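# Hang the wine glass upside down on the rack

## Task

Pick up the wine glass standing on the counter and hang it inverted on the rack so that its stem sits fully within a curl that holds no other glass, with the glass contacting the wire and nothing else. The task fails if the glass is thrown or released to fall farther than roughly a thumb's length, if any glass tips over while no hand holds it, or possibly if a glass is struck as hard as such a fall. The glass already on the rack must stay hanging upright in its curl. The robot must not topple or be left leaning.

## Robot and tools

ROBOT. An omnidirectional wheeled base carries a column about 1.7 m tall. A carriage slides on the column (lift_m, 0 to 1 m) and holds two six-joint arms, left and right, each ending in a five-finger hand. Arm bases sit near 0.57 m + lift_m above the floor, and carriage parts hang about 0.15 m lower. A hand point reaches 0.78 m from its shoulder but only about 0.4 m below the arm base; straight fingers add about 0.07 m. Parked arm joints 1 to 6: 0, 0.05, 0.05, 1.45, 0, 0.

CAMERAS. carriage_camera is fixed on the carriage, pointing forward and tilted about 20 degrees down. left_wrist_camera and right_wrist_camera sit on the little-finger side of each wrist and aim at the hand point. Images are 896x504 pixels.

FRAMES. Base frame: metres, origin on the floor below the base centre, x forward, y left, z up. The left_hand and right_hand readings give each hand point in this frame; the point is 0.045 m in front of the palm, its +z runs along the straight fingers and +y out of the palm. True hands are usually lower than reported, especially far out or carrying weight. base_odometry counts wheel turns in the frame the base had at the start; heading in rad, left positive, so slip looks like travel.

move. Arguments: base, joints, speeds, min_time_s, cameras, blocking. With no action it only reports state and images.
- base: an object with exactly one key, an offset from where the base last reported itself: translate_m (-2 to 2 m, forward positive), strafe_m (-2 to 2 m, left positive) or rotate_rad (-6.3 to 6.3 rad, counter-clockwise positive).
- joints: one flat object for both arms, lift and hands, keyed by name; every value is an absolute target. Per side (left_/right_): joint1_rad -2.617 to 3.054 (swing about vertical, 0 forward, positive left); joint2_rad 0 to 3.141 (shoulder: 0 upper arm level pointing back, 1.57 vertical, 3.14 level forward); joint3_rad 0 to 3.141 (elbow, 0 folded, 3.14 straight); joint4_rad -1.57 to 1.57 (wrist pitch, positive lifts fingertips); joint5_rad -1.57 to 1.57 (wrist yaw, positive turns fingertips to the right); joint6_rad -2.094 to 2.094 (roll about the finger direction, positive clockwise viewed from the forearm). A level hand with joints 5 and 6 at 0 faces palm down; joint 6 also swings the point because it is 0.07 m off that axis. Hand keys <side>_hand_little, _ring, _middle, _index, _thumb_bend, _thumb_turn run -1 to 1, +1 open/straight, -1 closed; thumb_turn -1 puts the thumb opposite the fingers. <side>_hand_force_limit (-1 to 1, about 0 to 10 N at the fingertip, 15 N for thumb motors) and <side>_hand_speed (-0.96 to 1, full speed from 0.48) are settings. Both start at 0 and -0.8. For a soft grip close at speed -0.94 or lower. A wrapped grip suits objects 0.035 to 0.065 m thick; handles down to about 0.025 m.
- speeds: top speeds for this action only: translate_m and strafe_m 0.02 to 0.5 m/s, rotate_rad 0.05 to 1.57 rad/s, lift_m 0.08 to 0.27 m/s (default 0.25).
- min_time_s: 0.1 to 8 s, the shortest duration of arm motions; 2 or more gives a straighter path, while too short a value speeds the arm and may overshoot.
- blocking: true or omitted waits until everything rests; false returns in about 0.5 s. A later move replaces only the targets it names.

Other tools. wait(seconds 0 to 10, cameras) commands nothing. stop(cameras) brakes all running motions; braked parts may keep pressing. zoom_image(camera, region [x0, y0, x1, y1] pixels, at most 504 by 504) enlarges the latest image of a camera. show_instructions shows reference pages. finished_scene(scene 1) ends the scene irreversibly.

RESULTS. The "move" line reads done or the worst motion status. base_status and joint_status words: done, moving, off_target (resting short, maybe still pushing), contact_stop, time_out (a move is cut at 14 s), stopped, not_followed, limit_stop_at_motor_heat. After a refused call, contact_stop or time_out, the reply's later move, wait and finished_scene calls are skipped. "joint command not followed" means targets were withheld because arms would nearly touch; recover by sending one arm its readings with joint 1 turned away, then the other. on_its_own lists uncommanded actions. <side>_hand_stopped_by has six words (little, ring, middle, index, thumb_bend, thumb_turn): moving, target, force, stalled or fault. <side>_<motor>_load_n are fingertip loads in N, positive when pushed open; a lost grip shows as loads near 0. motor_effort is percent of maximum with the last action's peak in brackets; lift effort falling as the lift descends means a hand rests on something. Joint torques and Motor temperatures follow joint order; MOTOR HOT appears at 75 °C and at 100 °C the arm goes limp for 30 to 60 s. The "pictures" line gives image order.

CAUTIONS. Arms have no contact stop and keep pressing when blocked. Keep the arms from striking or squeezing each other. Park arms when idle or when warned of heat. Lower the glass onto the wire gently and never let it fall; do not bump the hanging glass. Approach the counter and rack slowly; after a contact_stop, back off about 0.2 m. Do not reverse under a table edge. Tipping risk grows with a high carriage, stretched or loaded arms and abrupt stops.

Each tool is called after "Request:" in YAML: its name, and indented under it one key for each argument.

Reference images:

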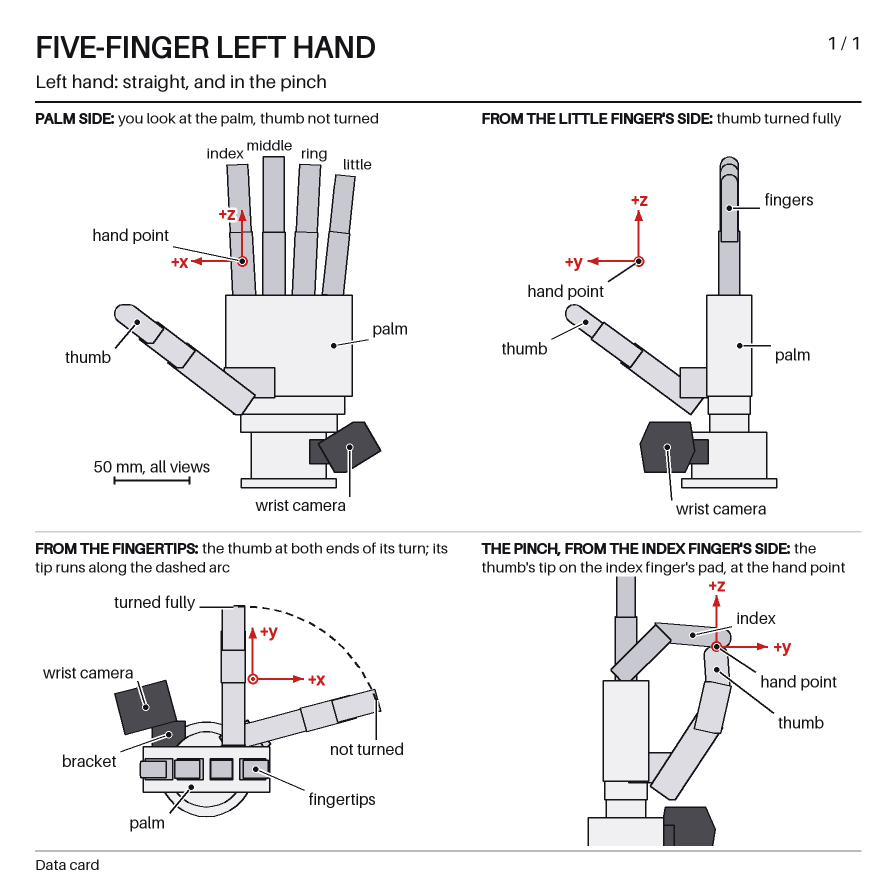

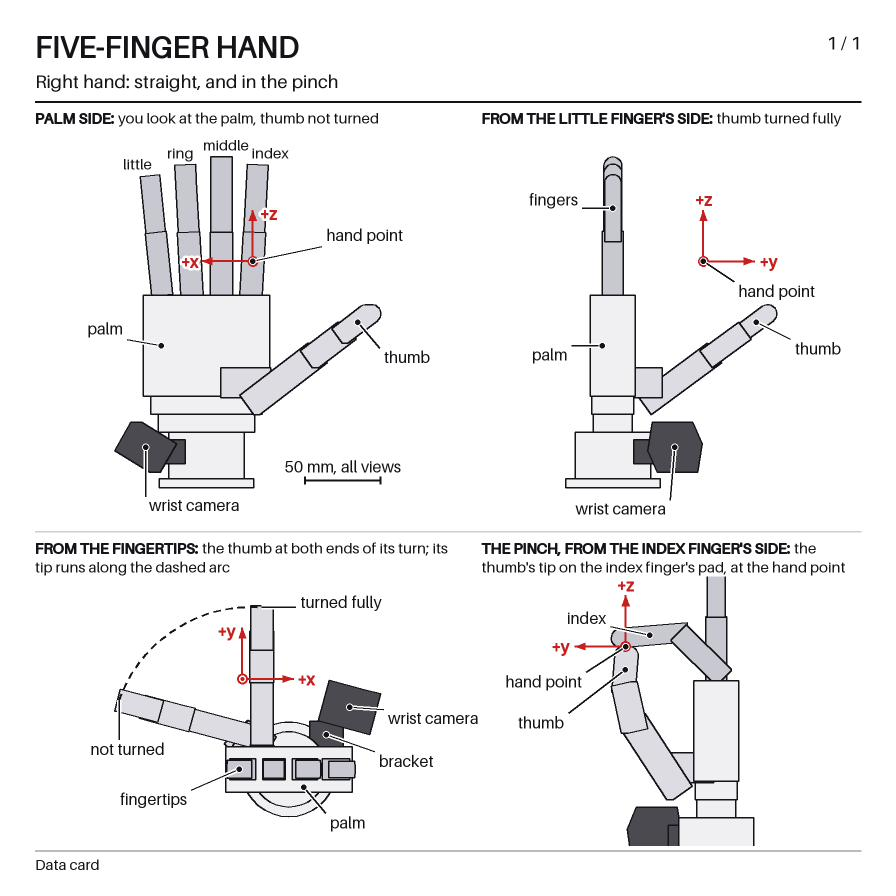

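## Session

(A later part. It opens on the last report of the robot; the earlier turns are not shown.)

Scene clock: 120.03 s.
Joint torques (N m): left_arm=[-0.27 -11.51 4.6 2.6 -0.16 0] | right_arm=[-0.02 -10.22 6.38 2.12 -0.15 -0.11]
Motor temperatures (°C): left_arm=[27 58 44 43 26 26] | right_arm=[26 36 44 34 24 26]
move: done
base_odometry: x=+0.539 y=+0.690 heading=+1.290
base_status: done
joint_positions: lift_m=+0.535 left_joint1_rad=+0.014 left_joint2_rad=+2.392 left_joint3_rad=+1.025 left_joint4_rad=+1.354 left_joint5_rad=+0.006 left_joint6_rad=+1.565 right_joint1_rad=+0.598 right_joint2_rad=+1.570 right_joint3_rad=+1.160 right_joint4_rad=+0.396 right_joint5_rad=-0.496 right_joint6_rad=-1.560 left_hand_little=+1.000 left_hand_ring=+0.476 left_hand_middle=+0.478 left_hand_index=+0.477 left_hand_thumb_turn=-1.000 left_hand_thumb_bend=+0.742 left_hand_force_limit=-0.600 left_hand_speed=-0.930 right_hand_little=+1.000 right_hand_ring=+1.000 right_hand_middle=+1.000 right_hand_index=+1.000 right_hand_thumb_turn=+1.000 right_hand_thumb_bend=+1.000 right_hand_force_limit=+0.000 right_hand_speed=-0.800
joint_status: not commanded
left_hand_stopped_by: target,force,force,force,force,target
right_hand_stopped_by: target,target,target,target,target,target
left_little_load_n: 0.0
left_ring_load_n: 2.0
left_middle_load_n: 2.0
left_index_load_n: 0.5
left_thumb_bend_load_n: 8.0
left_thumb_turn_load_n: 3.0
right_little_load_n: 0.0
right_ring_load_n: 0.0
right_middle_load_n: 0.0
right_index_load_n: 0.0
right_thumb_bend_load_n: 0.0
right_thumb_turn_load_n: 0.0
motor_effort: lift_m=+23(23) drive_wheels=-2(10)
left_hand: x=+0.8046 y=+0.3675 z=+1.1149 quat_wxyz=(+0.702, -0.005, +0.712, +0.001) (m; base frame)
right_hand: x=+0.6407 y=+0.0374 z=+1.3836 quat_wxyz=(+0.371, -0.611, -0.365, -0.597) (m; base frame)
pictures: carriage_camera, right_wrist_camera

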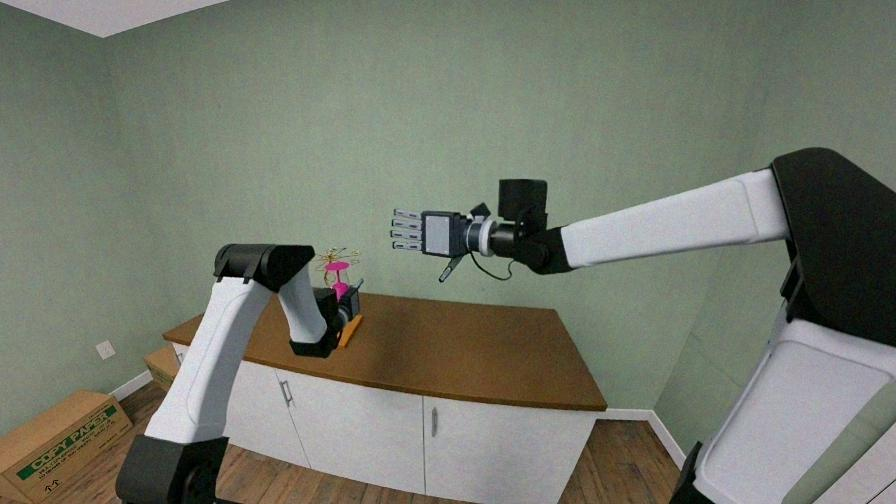

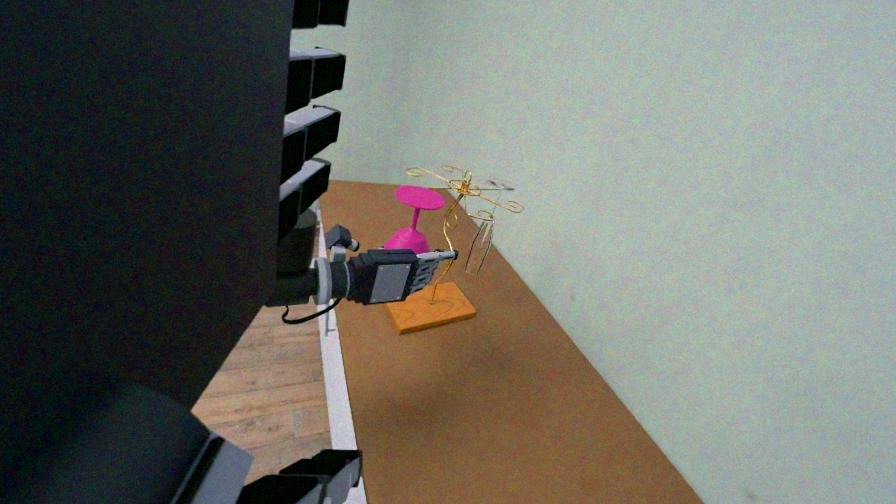

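Request:
move:
  base: {"translate_m": 0.035}
  joints: {"lift_m": 0.545}
  speeds: {"translate_m": 0.04, "lift_m": 0.08}
  cameras: ["carriage_camera", "right_wrist_camera"]

Request:
zoom_image:
  camera: "right_wrist_camera"
  region: [380, 150, 520, 250]

Request:
zoom_image:
  camera: "carriage_camera"
  region: [290, 220, 370, 300]

Scene clock: 122.43 s.
Joint torques (N m): left_arm=[-0.31 -11.54 4.67 2.61 -0.17 0] | right_arm=[-0.03 -9.69 6.48 2.11 -0.15 -0.11]
Motor temperatures (°C): left_arm=[27 58 44 43 26 26] | right_arm=[26 36 44 34 24 26]
move: done
base_odometry: x=+0.549 y=+0.724 heading=+1.289
base_status: done
joint_positions: lift_m=+0.545 left_joint1_rad=+0.014 left_joint2_rad=+2.392 left_joint3_rad=+1.024 left_joint4_rad=+1.354 left_joint5_rad=+0.006 left_joint6_rad=+1.565 right_joint1_rad=+0.598 right_joint2_rad=+1.566 right_joint3_rad=+1.158 right_joint4_rad=+0.395 right_joint5_rad=-0.496 right_joint6_rad=-1.560 left_hand_little=+1.000 left_hand_ring=+0.476 left_hand_middle=+0.478 left_hand_index=+0.477 left_hand_thumb_turn=-1.000 left_hand_thumb_bend=+0.742 left_hand_force_limit=-0.600 left_hand_speed=-0.930 right_hand_little=+1.000 right_hand_ring=+1.000 right_hand_middle=+1.000 right_hand_index=+1.000 right_hand_thumb_turn=+1.000 right_hand_thumb_bend=+1.000 right_hand_force_limit=+0.000 right_hand_speed=-0.800
joint_status: all done
left_hand_stopped_by: target,force,force,force,force,target
right_hand_stopped_by: target,target,target,target,target,target
left_little_load_n: 0.0
left_ring_load_n: 2.5
left_middle_load_n: 2.0
left_index_load_n: 0.5
left_thumb_bend_load_n: 8.0
left_thumb_turn_load_n: 3.0
right_little_load_n: 0.0
right_ring_load_n: 0.0
right_middle_load_n: 0.0
right_index_load_n: 0.0
right_thumb_bend_load_n: 0.0
right_thumb_turn_load_n: 0.0
motor_effort: lift_m=+22(27) drive_wheels=+4(9)
left_hand: x=+0.8044 y=+0.3675 z=+1.1244 quat_wxyz=(+0.702, -0.005, +0.712, +0.001) (m; base frame)
right_hand: x=+0.6399 y=+0.0369 z=+1.3944 quat_wxyz=(+0.371, -0.610, -0.365, -0.597) (m; base frame)
pictures: carriage_camera, right_wrist_camera

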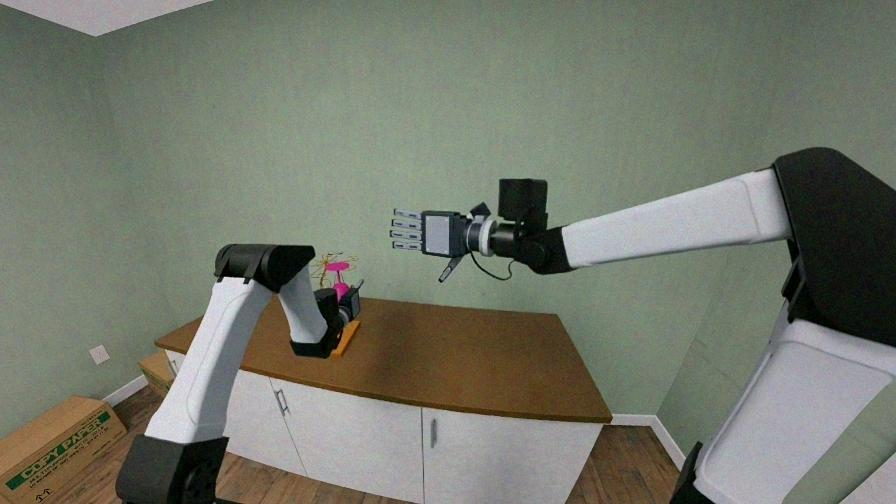

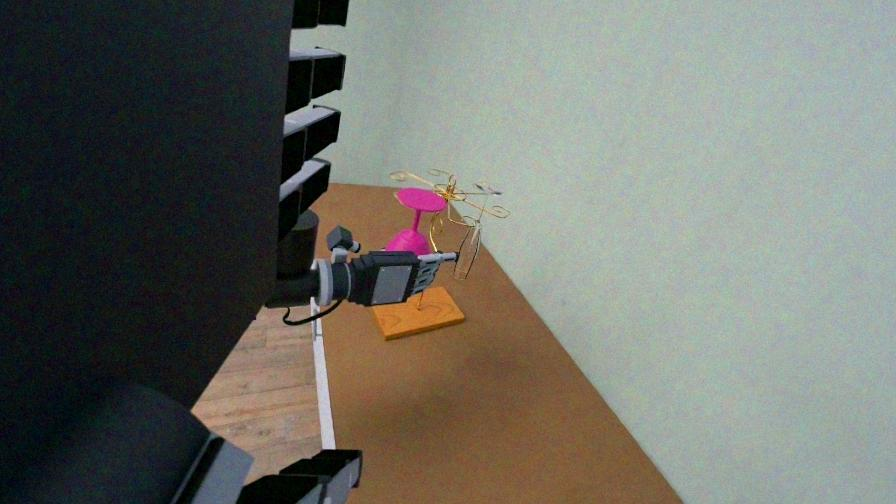

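Scaled by 3.600 from the camera's 896x504 image, which has a finer 1280x720 frame.

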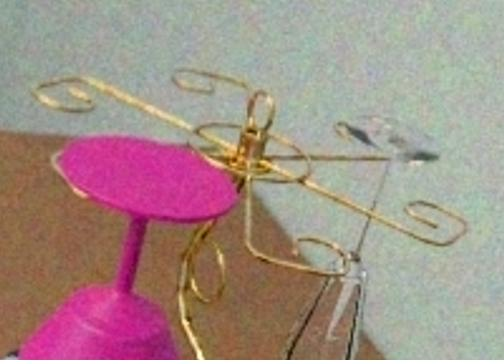

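Scaled by 6.300 from the camera's 896x504 image, which has a finer 1280x720 frame.

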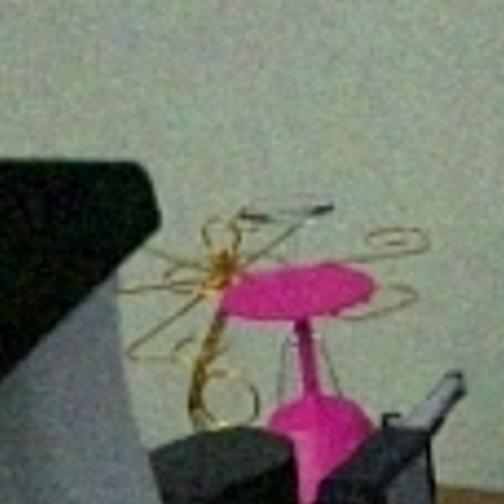

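Request:
move:
  base: {"strafe_m": 0.015}
  speeds: {"strafe_m": 0.04}
  cameras: []

Request:
move:
  base: {"translate_m": 0.024}
  speeds: {"translate_m": 0.04}
  cameras: ["carriage_camera", "right_wrist_camera"]

Request:
zoom_image:
  camera: "right_wrist_camera"
  region: [360, 150, 500, 250]

Request:
zoom_image:
  camera: "carriage_camera"
  region: [290, 220, 370, 300]

Scene clock: 127.63 s.
Joint torques (N m): left_arm=[-0.5 -11.6 4.68 2.59 -0.18 -0.01] | right_arm=[-0.2 -9.84 6.53 2.13 -0.15 -0.11]
Motor temperatures (°C): left_arm=[27 59 44 43 26 26] | right_arm=[26 36 44 35 24 26]
move: done
base_odometry: x=+0.534 y=+0.728 heading=+1.289
base_status: done
joint_positions: lift_m=+0.545 left_joint1_rad=+0.016 left_joint2_rad=+2.392 left_joint3_rad=+1.024 left_joint4_rad=+1.354 left_joint5_rad=+0.006 left_joint6_rad=+1.565 right_joint1_rad=+0.599 right_joint2_rad=+1.566 right_joint3_rad=+1.158 right_joint4_rad=+0.395 right_joint5_rad=-0.496 right_joint6_rad=-1.560 left_hand_little=+1.000 left_hand_ring=+0.476 left_hand_middle=+0.478 left_hand_index=+0.477 left_hand_thumb_turn=-1.000 left_hand_thumb_bend=+0.742 left_hand_force_limit=-0.600 left_hand_speed=-0.930 right_hand_little=+1.000 right_hand_ring=+1.000 right_hand_middle=+1.000 right_hand_index=+1.000 right_hand_thumb_turn=+1.000 right_hand_thumb_bend=+1.000 right_hand_force_limit=+0.000 right_hand_speed=-0.800
joint_status: not commanded
left_hand_stopped_by: target,force,force,force,force,target
right_hand_stopped_by: target,target,target,target,target,target
left_little_load_n: 0.0
left_ring_load_n: 2.5
left_middle_load_n: 2.0
left_index_load_n: 0.5
left_thumb_bend_load_n: 8.5
left_thumb_turn_load_n: 3.5
right_little_load_n: 0.0
right_ring_load_n: 0.0
right_middle_load_n: 0.0
right_index_load_n: 0.0
right_thumb_bend_load_n: 0.0
right_thumb_turn_load_n: 0.0
motor_effort: lift_m=+23(23) drive_wheels=-4(8)
left_hand: x=+0.8043 y=+0.3685 z=+1.1244 quat_wxyz=(+0.702, -0.006, +0.712, +0.001) (m; base frame)
right_hand: x=+0.6398 y=+0.0371 z=+1.3944 quat_wxyz=(+0.371, -0.610, -0.365, -0.597) (m; base frame)
pictures: none
No camera images: "cameras" was empty.

Scene clock: 128.80 s.
Joint torques (N m): left_arm=[-0.47 -11.58 4.66 2.59 -0.17 -0.03] | right_arm=[-0.06 -9.91 6.54 2.13 -0.14 -0.11]
Motor temperatures (°C): left_arm=[27 59 44 43 26 26] | right_arm=[26 36 44 35 24 26]
move: done
base_odometry: x=+0.541 y=+0.751 heading=+1.289
base_status: done
joint_positions: lift_m=+0.545 left_joint1_rad=+0.016 left_joint2_rad=+2.392 left_joint3_rad=+1.024 left_joint4_rad=+1.354 left_joint5_rad=+0.006 left_joint6_rad=+1.565 right_joint1_rad=+0.598 right_joint2_rad=+1.566 right_joint3_rad=+1.158 right_joint4_rad=+0.395 right_joint5_rad=-0.496 right_joint6_rad=-1.560 left_hand_little=+1.000 left_hand_ring=+0.476 left_hand_middle=+0.478 left_hand_index=+0.477 left_hand_thumb_turn=-1.000 left_hand_thumb_bend=+0.742 left_hand_force_limit=-0.600 left_hand_speed=-0.930 right_hand_little=+1.000 right_hand_ring=+1.000 right_hand_middle=+1.000 right_hand_index=+1.000 right_hand_thumb_turn=+1.000 right_hand_thumb_bend=+1.000 right_hand_force_limit=+0.000 right_hand_speed=-0.800
joint_status: not commanded
left_hand_stopped_by: target,force,force,force,force,target
right_hand_stopped_by: target,target,target,target,target,target
left_little_load_n: 0.0
left_ring_load_n: 2.5
left_middle_load_n: 1.5
left_index_load_n: 0.5
left_thumb_bend_load_n: 8.5
left_thumb_turn_load_n: 2.5
right_little_load_n: 0.0
right_ring_load_n: 0.0
right_middle_load_n: 0.0
right_index_load_n: 0.0
right_thumb_bend_load_n: 0.0
right_thumb_turn_load_n: 0.0
motor_effort: lift_m=+23(23) drive_wheels=+2(8)
left_hand: x=+0.8042 y=+0.3688 z=+1.1244 quat_wxyz=(+0.702, -0.006, +0.712, +0.002) (m; base frame)
right_hand: x=+0.6399 y=+0.0370 z=+1.3944 quat_wxyz=(+0.371, -0.610, -0.365, -0.597) (m; base frame)
pictures: carriage_camera, right_wrist_camera

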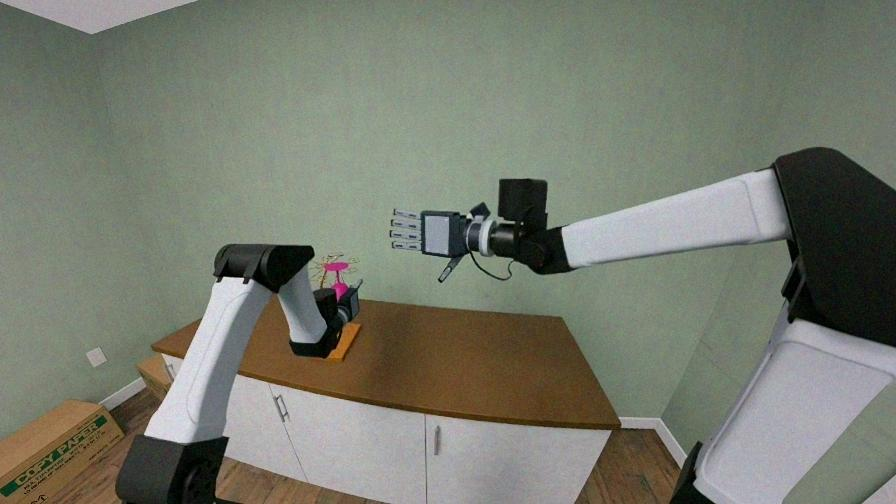

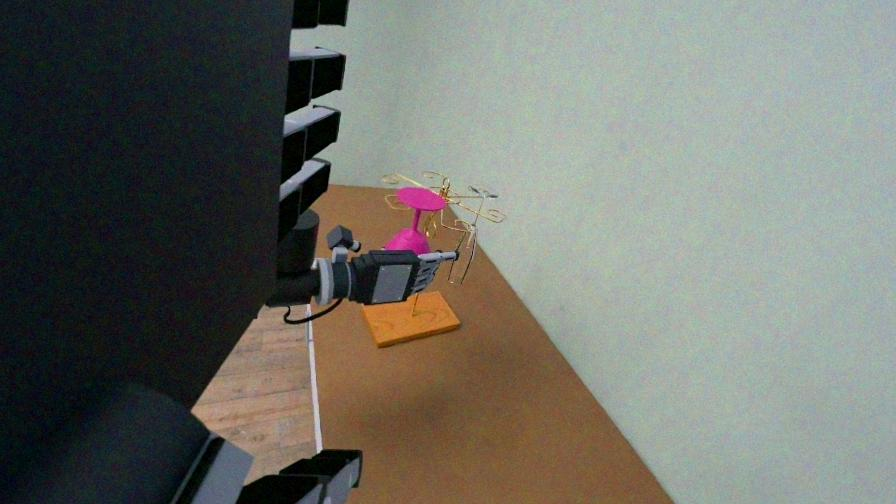

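Scaled by 3.600 from the camera's 896x504 image, which has a finer 1280x720 frame.

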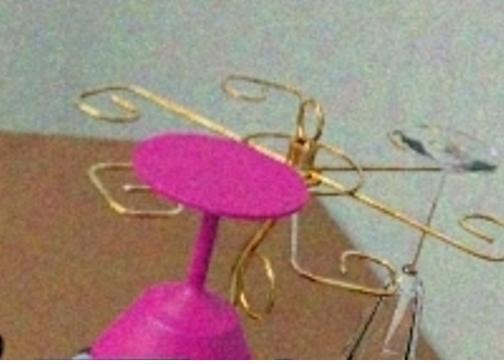

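Scaled by 6.300 from the camera's 896x504 image, which has a finer 1280x720 frame.

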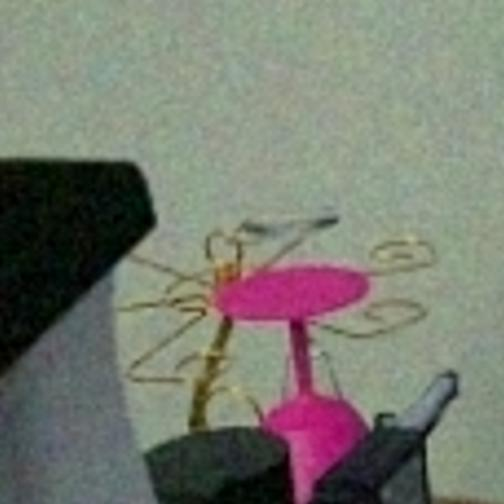

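Request:
move:
  base: {"translate_m": 0.013}
  speeds: {"translate_m": 0.04}
  cameras: []

Request:
move:
  base: {"strafe_m": 0.03}
  speeds: {"strafe_m": 0.04}
  cameras: ["carriage_camera", "right_wrist_camera"]

Request:
zoom_image:
  camera: "right_wrist_camera"
  region: [360, 150, 500, 250]

Request:
zoom_image:
  camera: "carriage_camera"
  region: [290, 220, 370, 300]

Scene clock: 130.63 s.
Joint torques (N m): left_arm=[-0.57 -11.58 4.6 2.56 -0.18 0.01] | right_arm=[-0.05 -9.95 6.53 2.12 -0.13 -0.11]
Motor temperatures (°C): left_arm=[27 59 44 43 26 26] | right_arm=[26 36 44 35 24 26]
move: done
base_odometry: x=+0.544 y=+0.764 heading=+1.290
base_status: done
joint_positions: lift_m=+0.545 left_joint1_rad=+0.016 left_joint2_rad=+2.392 left_joint3_rad=+1.024 left_joint4_rad=+1.354 left_joint5_rad=+0.006 left_joint6_rad=+1.565 right_joint1_rad=+0.598 right_joint2_rad=+1.566 right_joint3_rad=+1.158 right_joint4_rad=+0.395 right_joint5_rad=-0.497 right_joint6_rad=-1.560 left_hand_little=+1.000 left_hand_ring=+0.476 left_hand_middle=+0.478 left_hand_index=+0.477 left_hand_thumb_turn=-1.000 left_hand_thumb_bend=+0.742 left_hand_force_limit=-0.600 left_hand_speed=-0.930 right_hand_little=+1.000 right_hand_ring=+1.000 right_hand_middle=+1.000 right_hand_index=+1.000 right_hand_thumb_turn=+1.000 right_hand_thumb_bend=+1.000 right_hand_force_limit=+0.000 right_hand_speed=-0.800
joint_status: not commanded
left_hand_stopped_by: target,force,force,force,force,target
right_hand_stopped_by: target,target,target,target,target,target
left_little_load_n: 0.0
left_ring_load_n: 2.5
left_middle_load_n: 2.0
left_index_load_n: 0.5
left_thumb_bend_load_n: 8.0
left_thumb_turn_load_n: 3.0
right_little_load_n: 0.0
right_ring_load_n: 0.0
right_middle_load_n: 0.0
right_index_load_n: 0.0
right_thumb_bend_load_n: 0.0
right_thumb_turn_load_n: 0.0
motor_effort: lift_m=+23(23) drive_wheels=+4(9)
left_hand: x=+0.8042 y=+0.3688 z=+1.1244 quat_wxyz=(+0.702, -0.006, +0.712, +0.002) (m; base frame)
right_hand: x=+0.6397 y=+0.0371 z=+1.3944 quat_wxyz=(+0.371, -0.610, -0.365, -0.597) (m; base frame)
pictures: none
No camera images: "cameras" was empty.

Scene clock: 131.87 s.
Joint torques (N m): left_arm=[-0.58 -11.63 4.64 2.61 -0.19 -0.01] | right_arm=[-0.28 -9.83 6.53 2.13 -0.14 -0.11]
Motor temperatures (°C): left_arm=[27 60 44 43 26 26] | right_arm=[26 36 44 35 24 26]
move: done
base_odometry: x=+0.515 y=+0.772 heading=+1.289
base_status: done
joint_positions: lift_m=+0.545 left_joint1_rad=+0.016 left_joint2_rad=+2.392 left_joint3_rad=+1.024 left_joint4_rad=+1.354 left_joint5_rad=+0.006 left_joint6_rad=+1.565 right_joint1_rad=+0.599 right_joint2_rad=+1.566 right_joint3_rad=+1.158 right_joint4_rad=+0.395 right_joint5_rad=-0.498 right_joint6_rad=-1.560 left_hand_little=+1.000 left_hand_ring=+0.476 left_hand_middle=+0.478 left_hand_index=+0.477 left_hand_thumb_turn=-1.000 left_hand_thumb_bend=+0.742 left_hand_force_limit=-0.600 left_hand_speed=-0.930 right_hand_little=+1.000 right_hand_ring=+1.000 right_hand_middle=+1.000 right_hand_index=+1.000 right_hand_thumb_turn=+1.000 right_hand_thumb_bend=+1.000 right_hand_force_limit=+0.000 right_hand_speed=-0.800
joint_status: not commanded
left_hand_stopped_by: target,force,force,force,force,target
right_hand_stopped_by: target,target,target,target,target,target
left_little_load_n: 0.0
left_ring_load_n: 2.5
left_middle_load_n: 1.5
left_index_load_n: 0.5
left_thumb_bend_load_n: 8.0
left_thumb_turn_load_n: 3.0
right_little_load_n: 0.0
right_ring_load_n: -0.5
right_middle_load_n: 0.0
right_index_load_n: 0.0
right_thumb_bend_load_n: 0.0
right_thumb_turn_load_n: 0.0
motor_effort: lift_m=+23(23) drive_wheels=-2(7)
left_hand: x=+0.8042 y=+0.3688 z=+1.1244 quat_wxyz=(+0.702, -0.006, +0.712, +0.002) (m; base frame)
right_hand: x=+0.6394 y=+0.0375 z=+1.3944 quat_wxyz=(+0.371, -0.610, -0.366, -0.597) (m; base frame)
pictures: carriage_camera, right_wrist_camera

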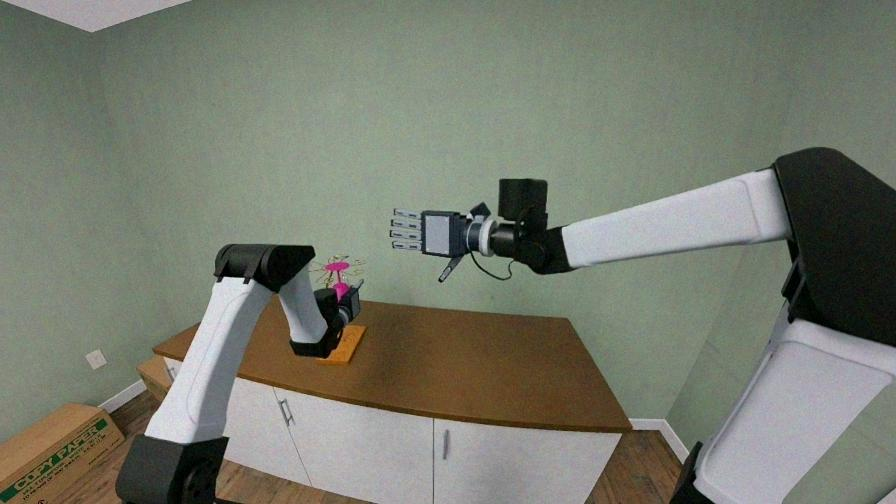

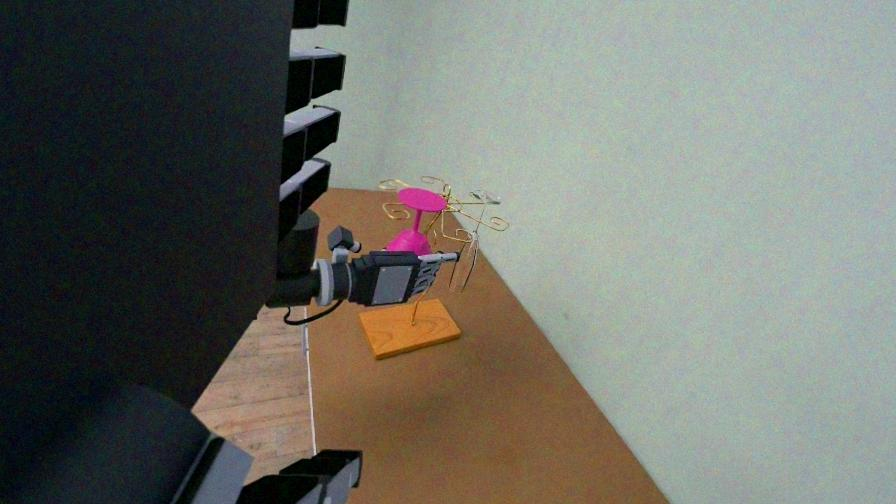

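Scaled by 3.600 from the camera's 896x504 image, which has a finer 1280x720 frame.

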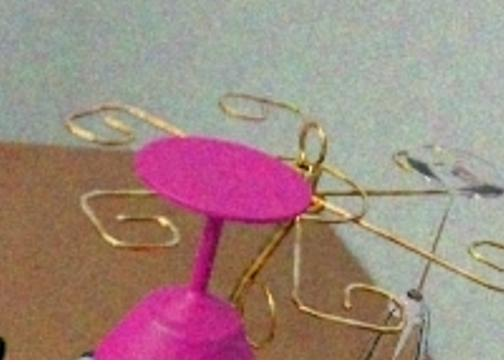

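Scaled by 6.300 from the camera's 896x504 image, which has a finer 1280x720 frame.

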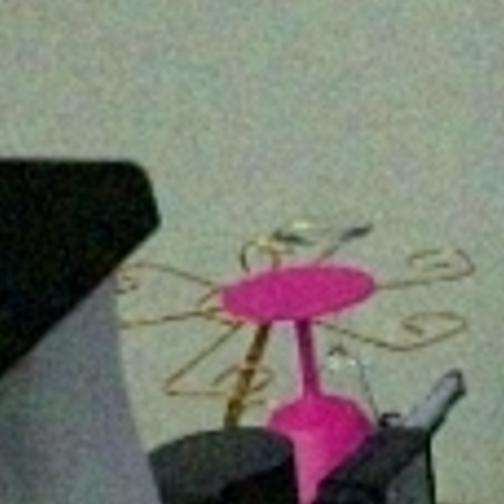

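Request:
move:
  base: {"translate_m": 0.01}
  joints: {"lift_m": 0.53}
  speeds: {"translate_m": 0.04, "lift_m": 0.08}
  cameras: ["carriage_camera", "right_wrist_camera"]

Request:
zoom_image:
  camera: "right_wrist_camera"
  region: [360, 160, 480, 246]

Request:
zoom_image:
  camera: "carriage_camera"
  region: [300, 230, 370, 300]

Scene clock: 133.33 s.
Joint torques (N m): left_arm=[-0.53 -11.56 4.71 2.63 -0.18 -0.01] | right_arm=[-0.12 -9.57 6.53 2.18 -0.13 -0.11]
Motor temperatures (°C): left_arm=[27 60 44 43 26 26] | right_arm=[26 36 44 35 24 26]
move: done
base_odometry: x=+0.518 y=+0.782 heading=+1.290
base_status: done
joint_positions: lift_m=+0.530 left_joint1_rad=+0.016 left_joint2_rad=+2.392 left_joint3_rad=+1.024 left_joint4_rad=+1.350 left_joint5_rad=+0.006 left_joint6_rad=+1.565 right_joint1_rad=+0.599 right_joint2_rad=+1.564 right_joint3_rad=+1.158 right_joint4_rad=+0.391 right_joint5_rad=-0.498 right_joint6_rad=-1.560 left_hand_little=+1.000 left_hand_ring=+0.476 left_hand_middle=+0.478 left_hand_index=+0.477 left_hand_thumb_turn=-1.000 left_hand_thumb_bend=+0.742 left_hand_force_limit=-0.600 left_hand_speed=-0.930 right_hand_little=+1.000 right_hand_ring=+1.000 right_hand_middle=+1.000 right_hand_index=+1.000 right_hand_thumb_turn=+1.000 right_hand_thumb_bend=+1.000 right_hand_force_limit=+0.000 right_hand_speed=-0.800
joint_status: all done
left_hand_stopped_by: target,force,force,force,force,target
right_hand_stopped_by: target,target,target,target,target,target
left_little_load_n: 0.0
left_ring_load_n: 2.5
left_middle_load_n: 1.5
left_index_load_n: 0.5
left_thumb_bend_load_n: 8.0
left_thumb_turn_load_n: 3.0
right_little_load_n: 0.0
right_ring_load_n: 0.0
right_middle_load_n: 0.0
right_index_load_n: 0.0
right_thumb_bend_load_n: 0.0
right_thumb_turn_load_n: -0.5
motor_effort: lift_m=+21(22) drive_wheels=+3(7)
left_hand: x=+0.8041 y=+0.3688 z=+1.1086 quat_wxyz=(+0.701, -0.006, +0.714, +0.002) (m; base frame)
right_hand: x=+0.6389 y=+0.0372 z=+1.3798 quat_wxyz=(+0.372, -0.611, -0.366, -0.596) (m; base frame)
pictures: carriage_camera, right_wrist_camera

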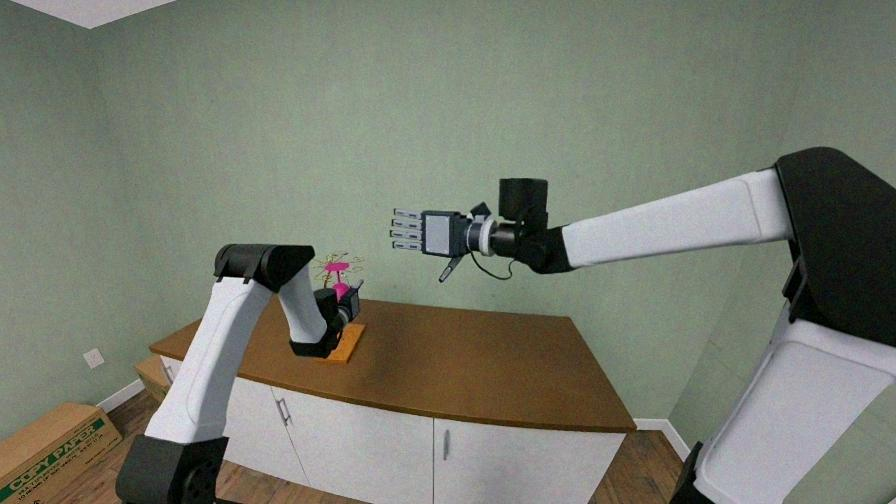

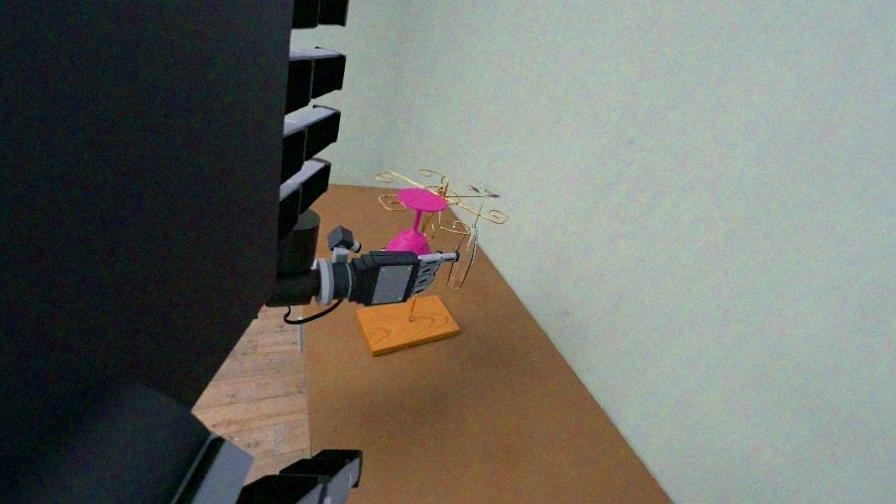

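Scaled by 4.200 from the camera's 896x504 image, which has a finer 1280x720 frame.

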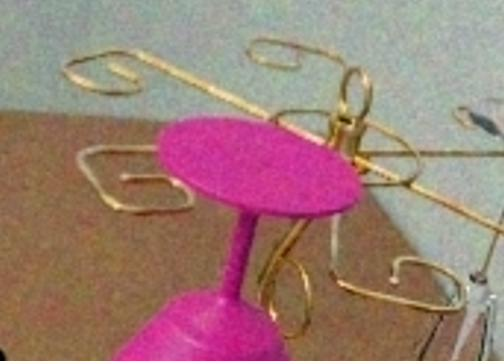

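Scaled by 7.200 from the camera's 896x504 image, which has a finer 1280x720 frame.

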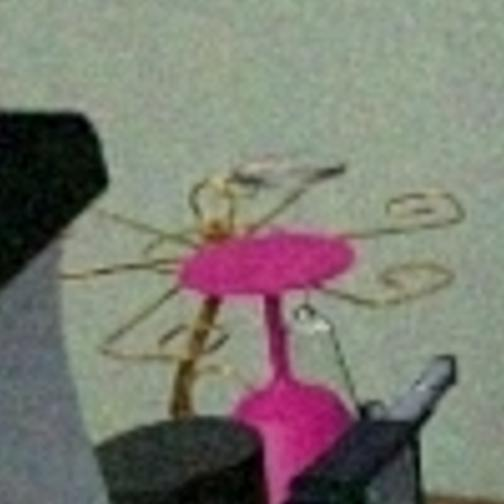

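Request:
move:
  base: {"strafe_m": 0.037}
  speeds: {"strafe_m": 0.04}
  cameras: ["carriage_camera", "right_wrist_camera"]

Request:
zoom_image:
  camera: "right_wrist_camera"
  region: [360, 160, 480, 246]

Request:
zoom_image:
  camera: "carriage_camera"
  region: [300, 230, 370, 300]

Scene clock: 135.50 s.
Joint torques (N m): left_arm=[-0.35 -11.69 4.63 2.63 -0.18 0] | right_arm=[-0.14 -9.54 6.53 2.17 -0.11 -0.11]
Motor temperatures (°C): left_arm=[27 60 44 43 25 26] | right_arm=[26 36 44 36 24 26]
move: done
base_odometry: x=+0.483 y=+0.792 heading=+1.289
base_status: done
joint_positions: lift_m=+0.530 left_joint1_rad=+0.016 left_joint2_rad=+2.392 left_joint3_rad=+1.024 left_joint4_rad=+1.350 left_joint5_rad=+0.006 left_joint6_rad=+1.565 right_joint1_rad=+0.600 right_joint2_rad=+1.564 right_joint3_rad=+1.158 right_joint4_rad=+0.391 right_joint5_rad=-0.498 right_joint6_rad=-1.560 left_hand_little=+1.000 left_hand_ring=+0.476 left_hand_middle=+0.478 left_hand_index=+0.477 left_hand_thumb_turn=-1.000 left_hand_thumb_bend=+0.742 left_hand_force_limit=-0.600 left_hand_speed=-0.930 right_hand_little=+1.000 right_hand_ring=+1.000 right_hand_middle=+1.000 right_hand_index=+1.000 right_hand_thumb_turn=+1.000 right_hand_thumb_bend=+1.000 right_hand_force_limit=+0.000 right_hand_speed=-0.800
joint_status: not commanded
left_hand_stopped_by: target,force,force,force,force,target
right_hand_stopped_by: target,target,target,target,target,target
left_little_load_n: 0.0
left_ring_load_n: 2.5
left_middle_load_n: 2.0
left_index_load_n: 0.5
left_thumb_bend_load_n: 8.5
left_thumb_turn_load_n: 3.0
right_little_load_n: 0.0
right_ring_load_n: 0.0
right_middle_load_n: 0.0
right_index_load_n: 0.0
right_thumb_bend_load_n: 0.0
right_thumb_turn_load_n: 0.0
motor_effort: lift_m=+21(21) drive_wheels=-2(8)
left_hand: x=+0.8041 y=+0.3686 z=+1.1086 quat_wxyz=(+0.701, -0.006, +0.714, +0.001) (m; base frame)
right_hand: x=+0.6386 y=+0.0376 z=+1.3798 quat_wxyz=(+0.372, -0.610, -0.366, -0.596) (m; base frame)
pictures: carriage_camera, right_wrist_camera

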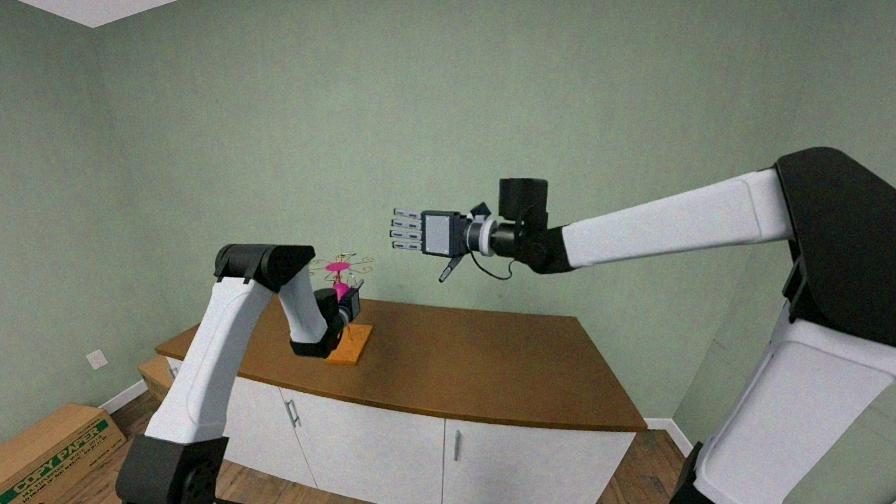

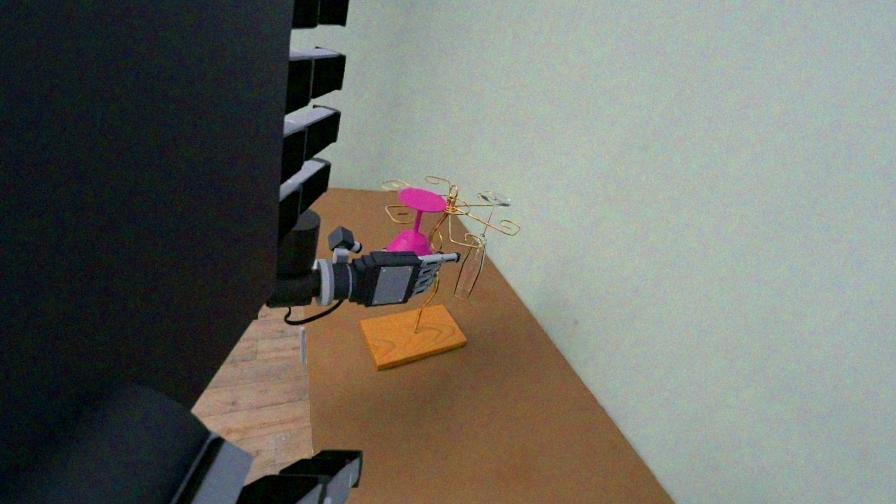

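Scaled by 4.200 from the camera's 896x504 image, which has a finer 1280x720 frame.

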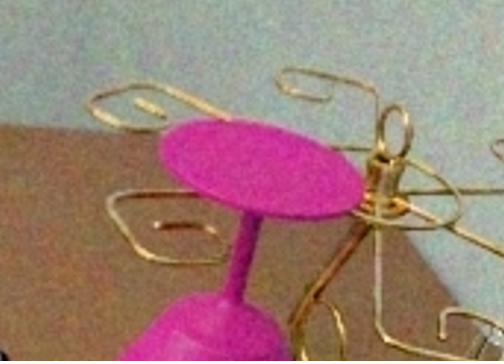

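Scaled by 7.200 from the camera's 896x504 image, which has a finer 1280x720 frame.

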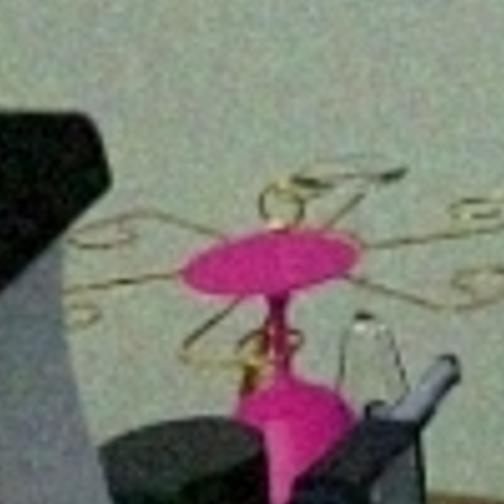

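Request:
move:
  base: {"translate_m": -0.009}
  speeds: {"translate_m": 0.03}
  joints: {"lift_m": 0.52}
  cameras: ["carriage_camera", "right_wrist_camera"]

Request:
zoom_image:
  camera: "right_wrist_camera"
  region: [370, 170, 470, 242]

Request:
zoom_image:
  camera: "carriage_camera"
  region: [300, 230, 370, 300]

Scene clock: 137.53 s.
Joint torques (N m): left_arm=[-0.46 -11.79 4.66 2.64 -0.21 -0.01] | right_arm=[-0.02 -9.59 6.74 2.16 -0.03 -0.11]
Motor temperatures (°C): left_arm=[27 60 44 43 25 26] | right_arm=[26 37 44 36 24 26]
move: done
base_odometry: x=+0.480 y=+0.784 heading=+1.289
base_status: done
joint_positions: lift_m=+0.520 left_joint1_rad=+0.016 left_joint2_rad=+2.395 left_joint3_rad=+1.023 left_joint4_rad=+1.348 left_joint5_rad=+0.006 left_joint6_rad=+1.565 right_joint1_rad=+0.600 right_joint2_rad=+1.563 right_joint3_rad=+1.156 right_joint4_rad=+0.389 right_joint5_rad=-0.499 right_joint6_rad=-1.561 left_hand_little=+1.000 left_hand_ring=+0.476 left_hand_middle=+0.478 left_hand_index=+0.477 left_hand_thumb_turn=-1.000 left_hand_thumb_bend=+0.742 left_hand_force_limit=-0.600 left_hand_speed=-0.930 right_hand_little=+1.000 right_hand_ring=+1.000 right_hand_middle=+1.000 right_hand_index=+1.000 right_hand_thumb_turn=+1.000 right_hand_thumb_bend=+1.000 right_hand_force_limit=+0.000 right_hand_speed=-0.800
joint_status: all done
left_hand_stopped_by: target,force,force,force,force,target
right_hand_stopped_by: target,target,target,target,target,target
left_little_load_n: -0.5
left_ring_load_n: 2.5
left_middle_load_n: 2.0
left_index_load_n: 0.5
left_thumb_bend_load_n: 8.5
left_thumb_turn_load_n: 3.0
right_little_load_n: 0.0
right_ring_load_n: 0.0
right_middle_load_n: 0.0
right_index_load_n: 0.5
right_thumb_bend_load_n: 0.0
right_thumb_turn_load_n: 0.0
motor_effort: lift_m=+22(22) drive_wheels=+0(4)
left_hand: x=+0.8037 y=+0.3686 z=+1.0964 quat_wxyz=(+0.699, -0.006, +0.715, +0.001) (m; base frame)
right_hand: x=+0.6383 y=+0.0374 z=+1.3682 quat_wxyz=(+0.372, -0.612, -0.366, -0.595) (m; base frame)
pictures: carriage_camera, right_wrist_camera

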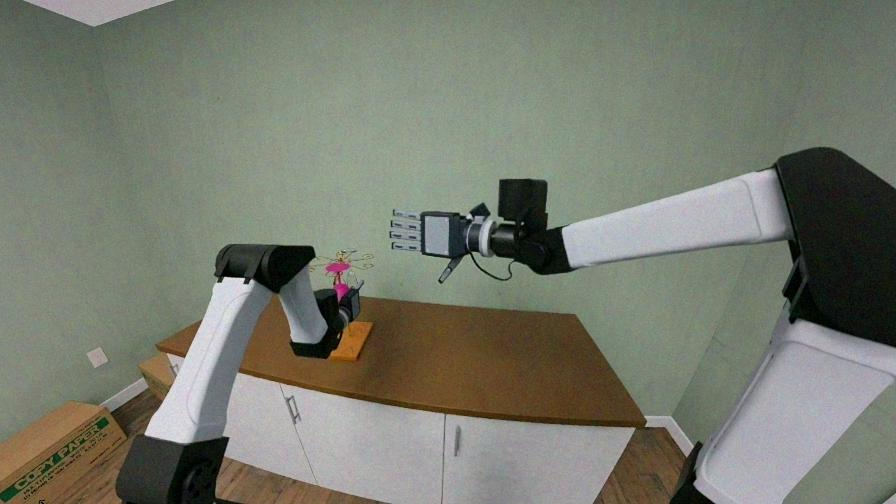

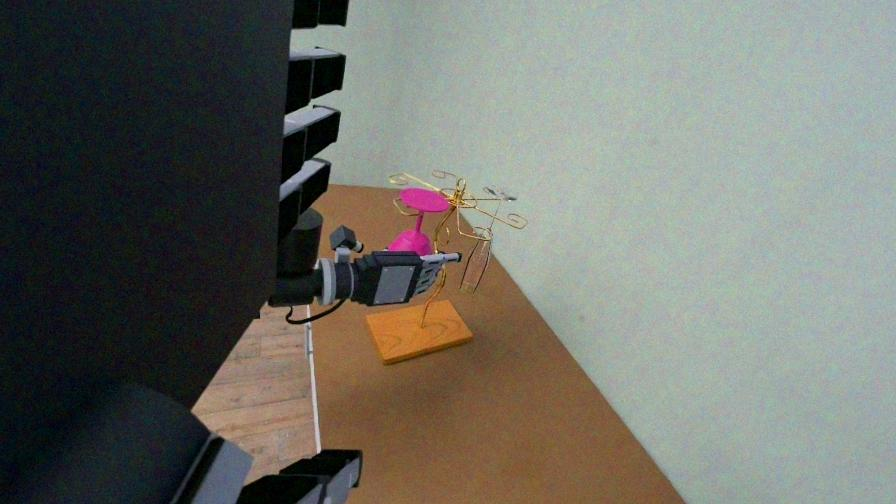

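Scaled by 5.040 from the camera's 896x504 image, which has a finer 1280x720 frame.

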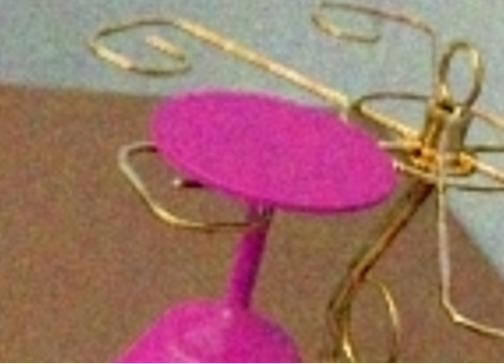

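Scaled by 7.200 from the camera's 896x504 image, which has a finer 1280x720 frame.

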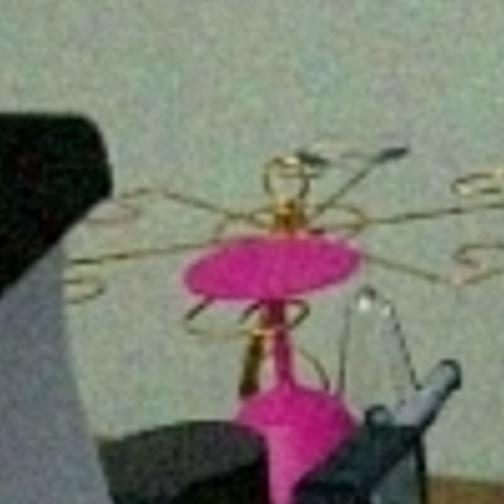

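Request:
zoom_image:
  camera: "carriage_camera"
  region: [318, 248, 358, 288]

Request:
zoom_image:
  camera: "right_wrist_camera"
  region: [385, 185, 455, 235]

Scaled by 12.600 from the camera's 896x504 image, which has a finer 1280x720 frame.

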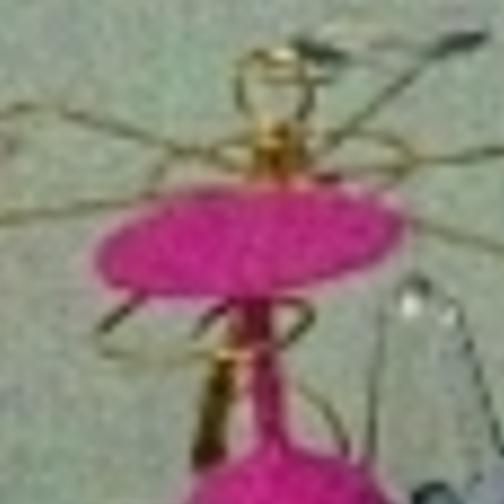

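Scaled by 7.200 from the camera's 896x504 image, which has a finer 1280x720 frame.

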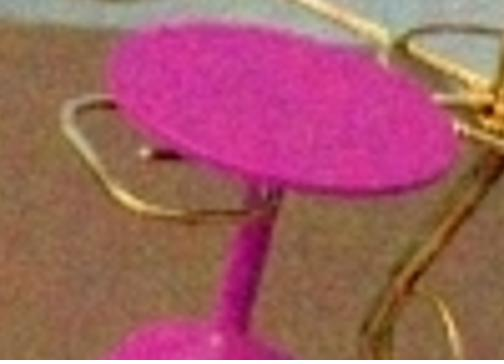

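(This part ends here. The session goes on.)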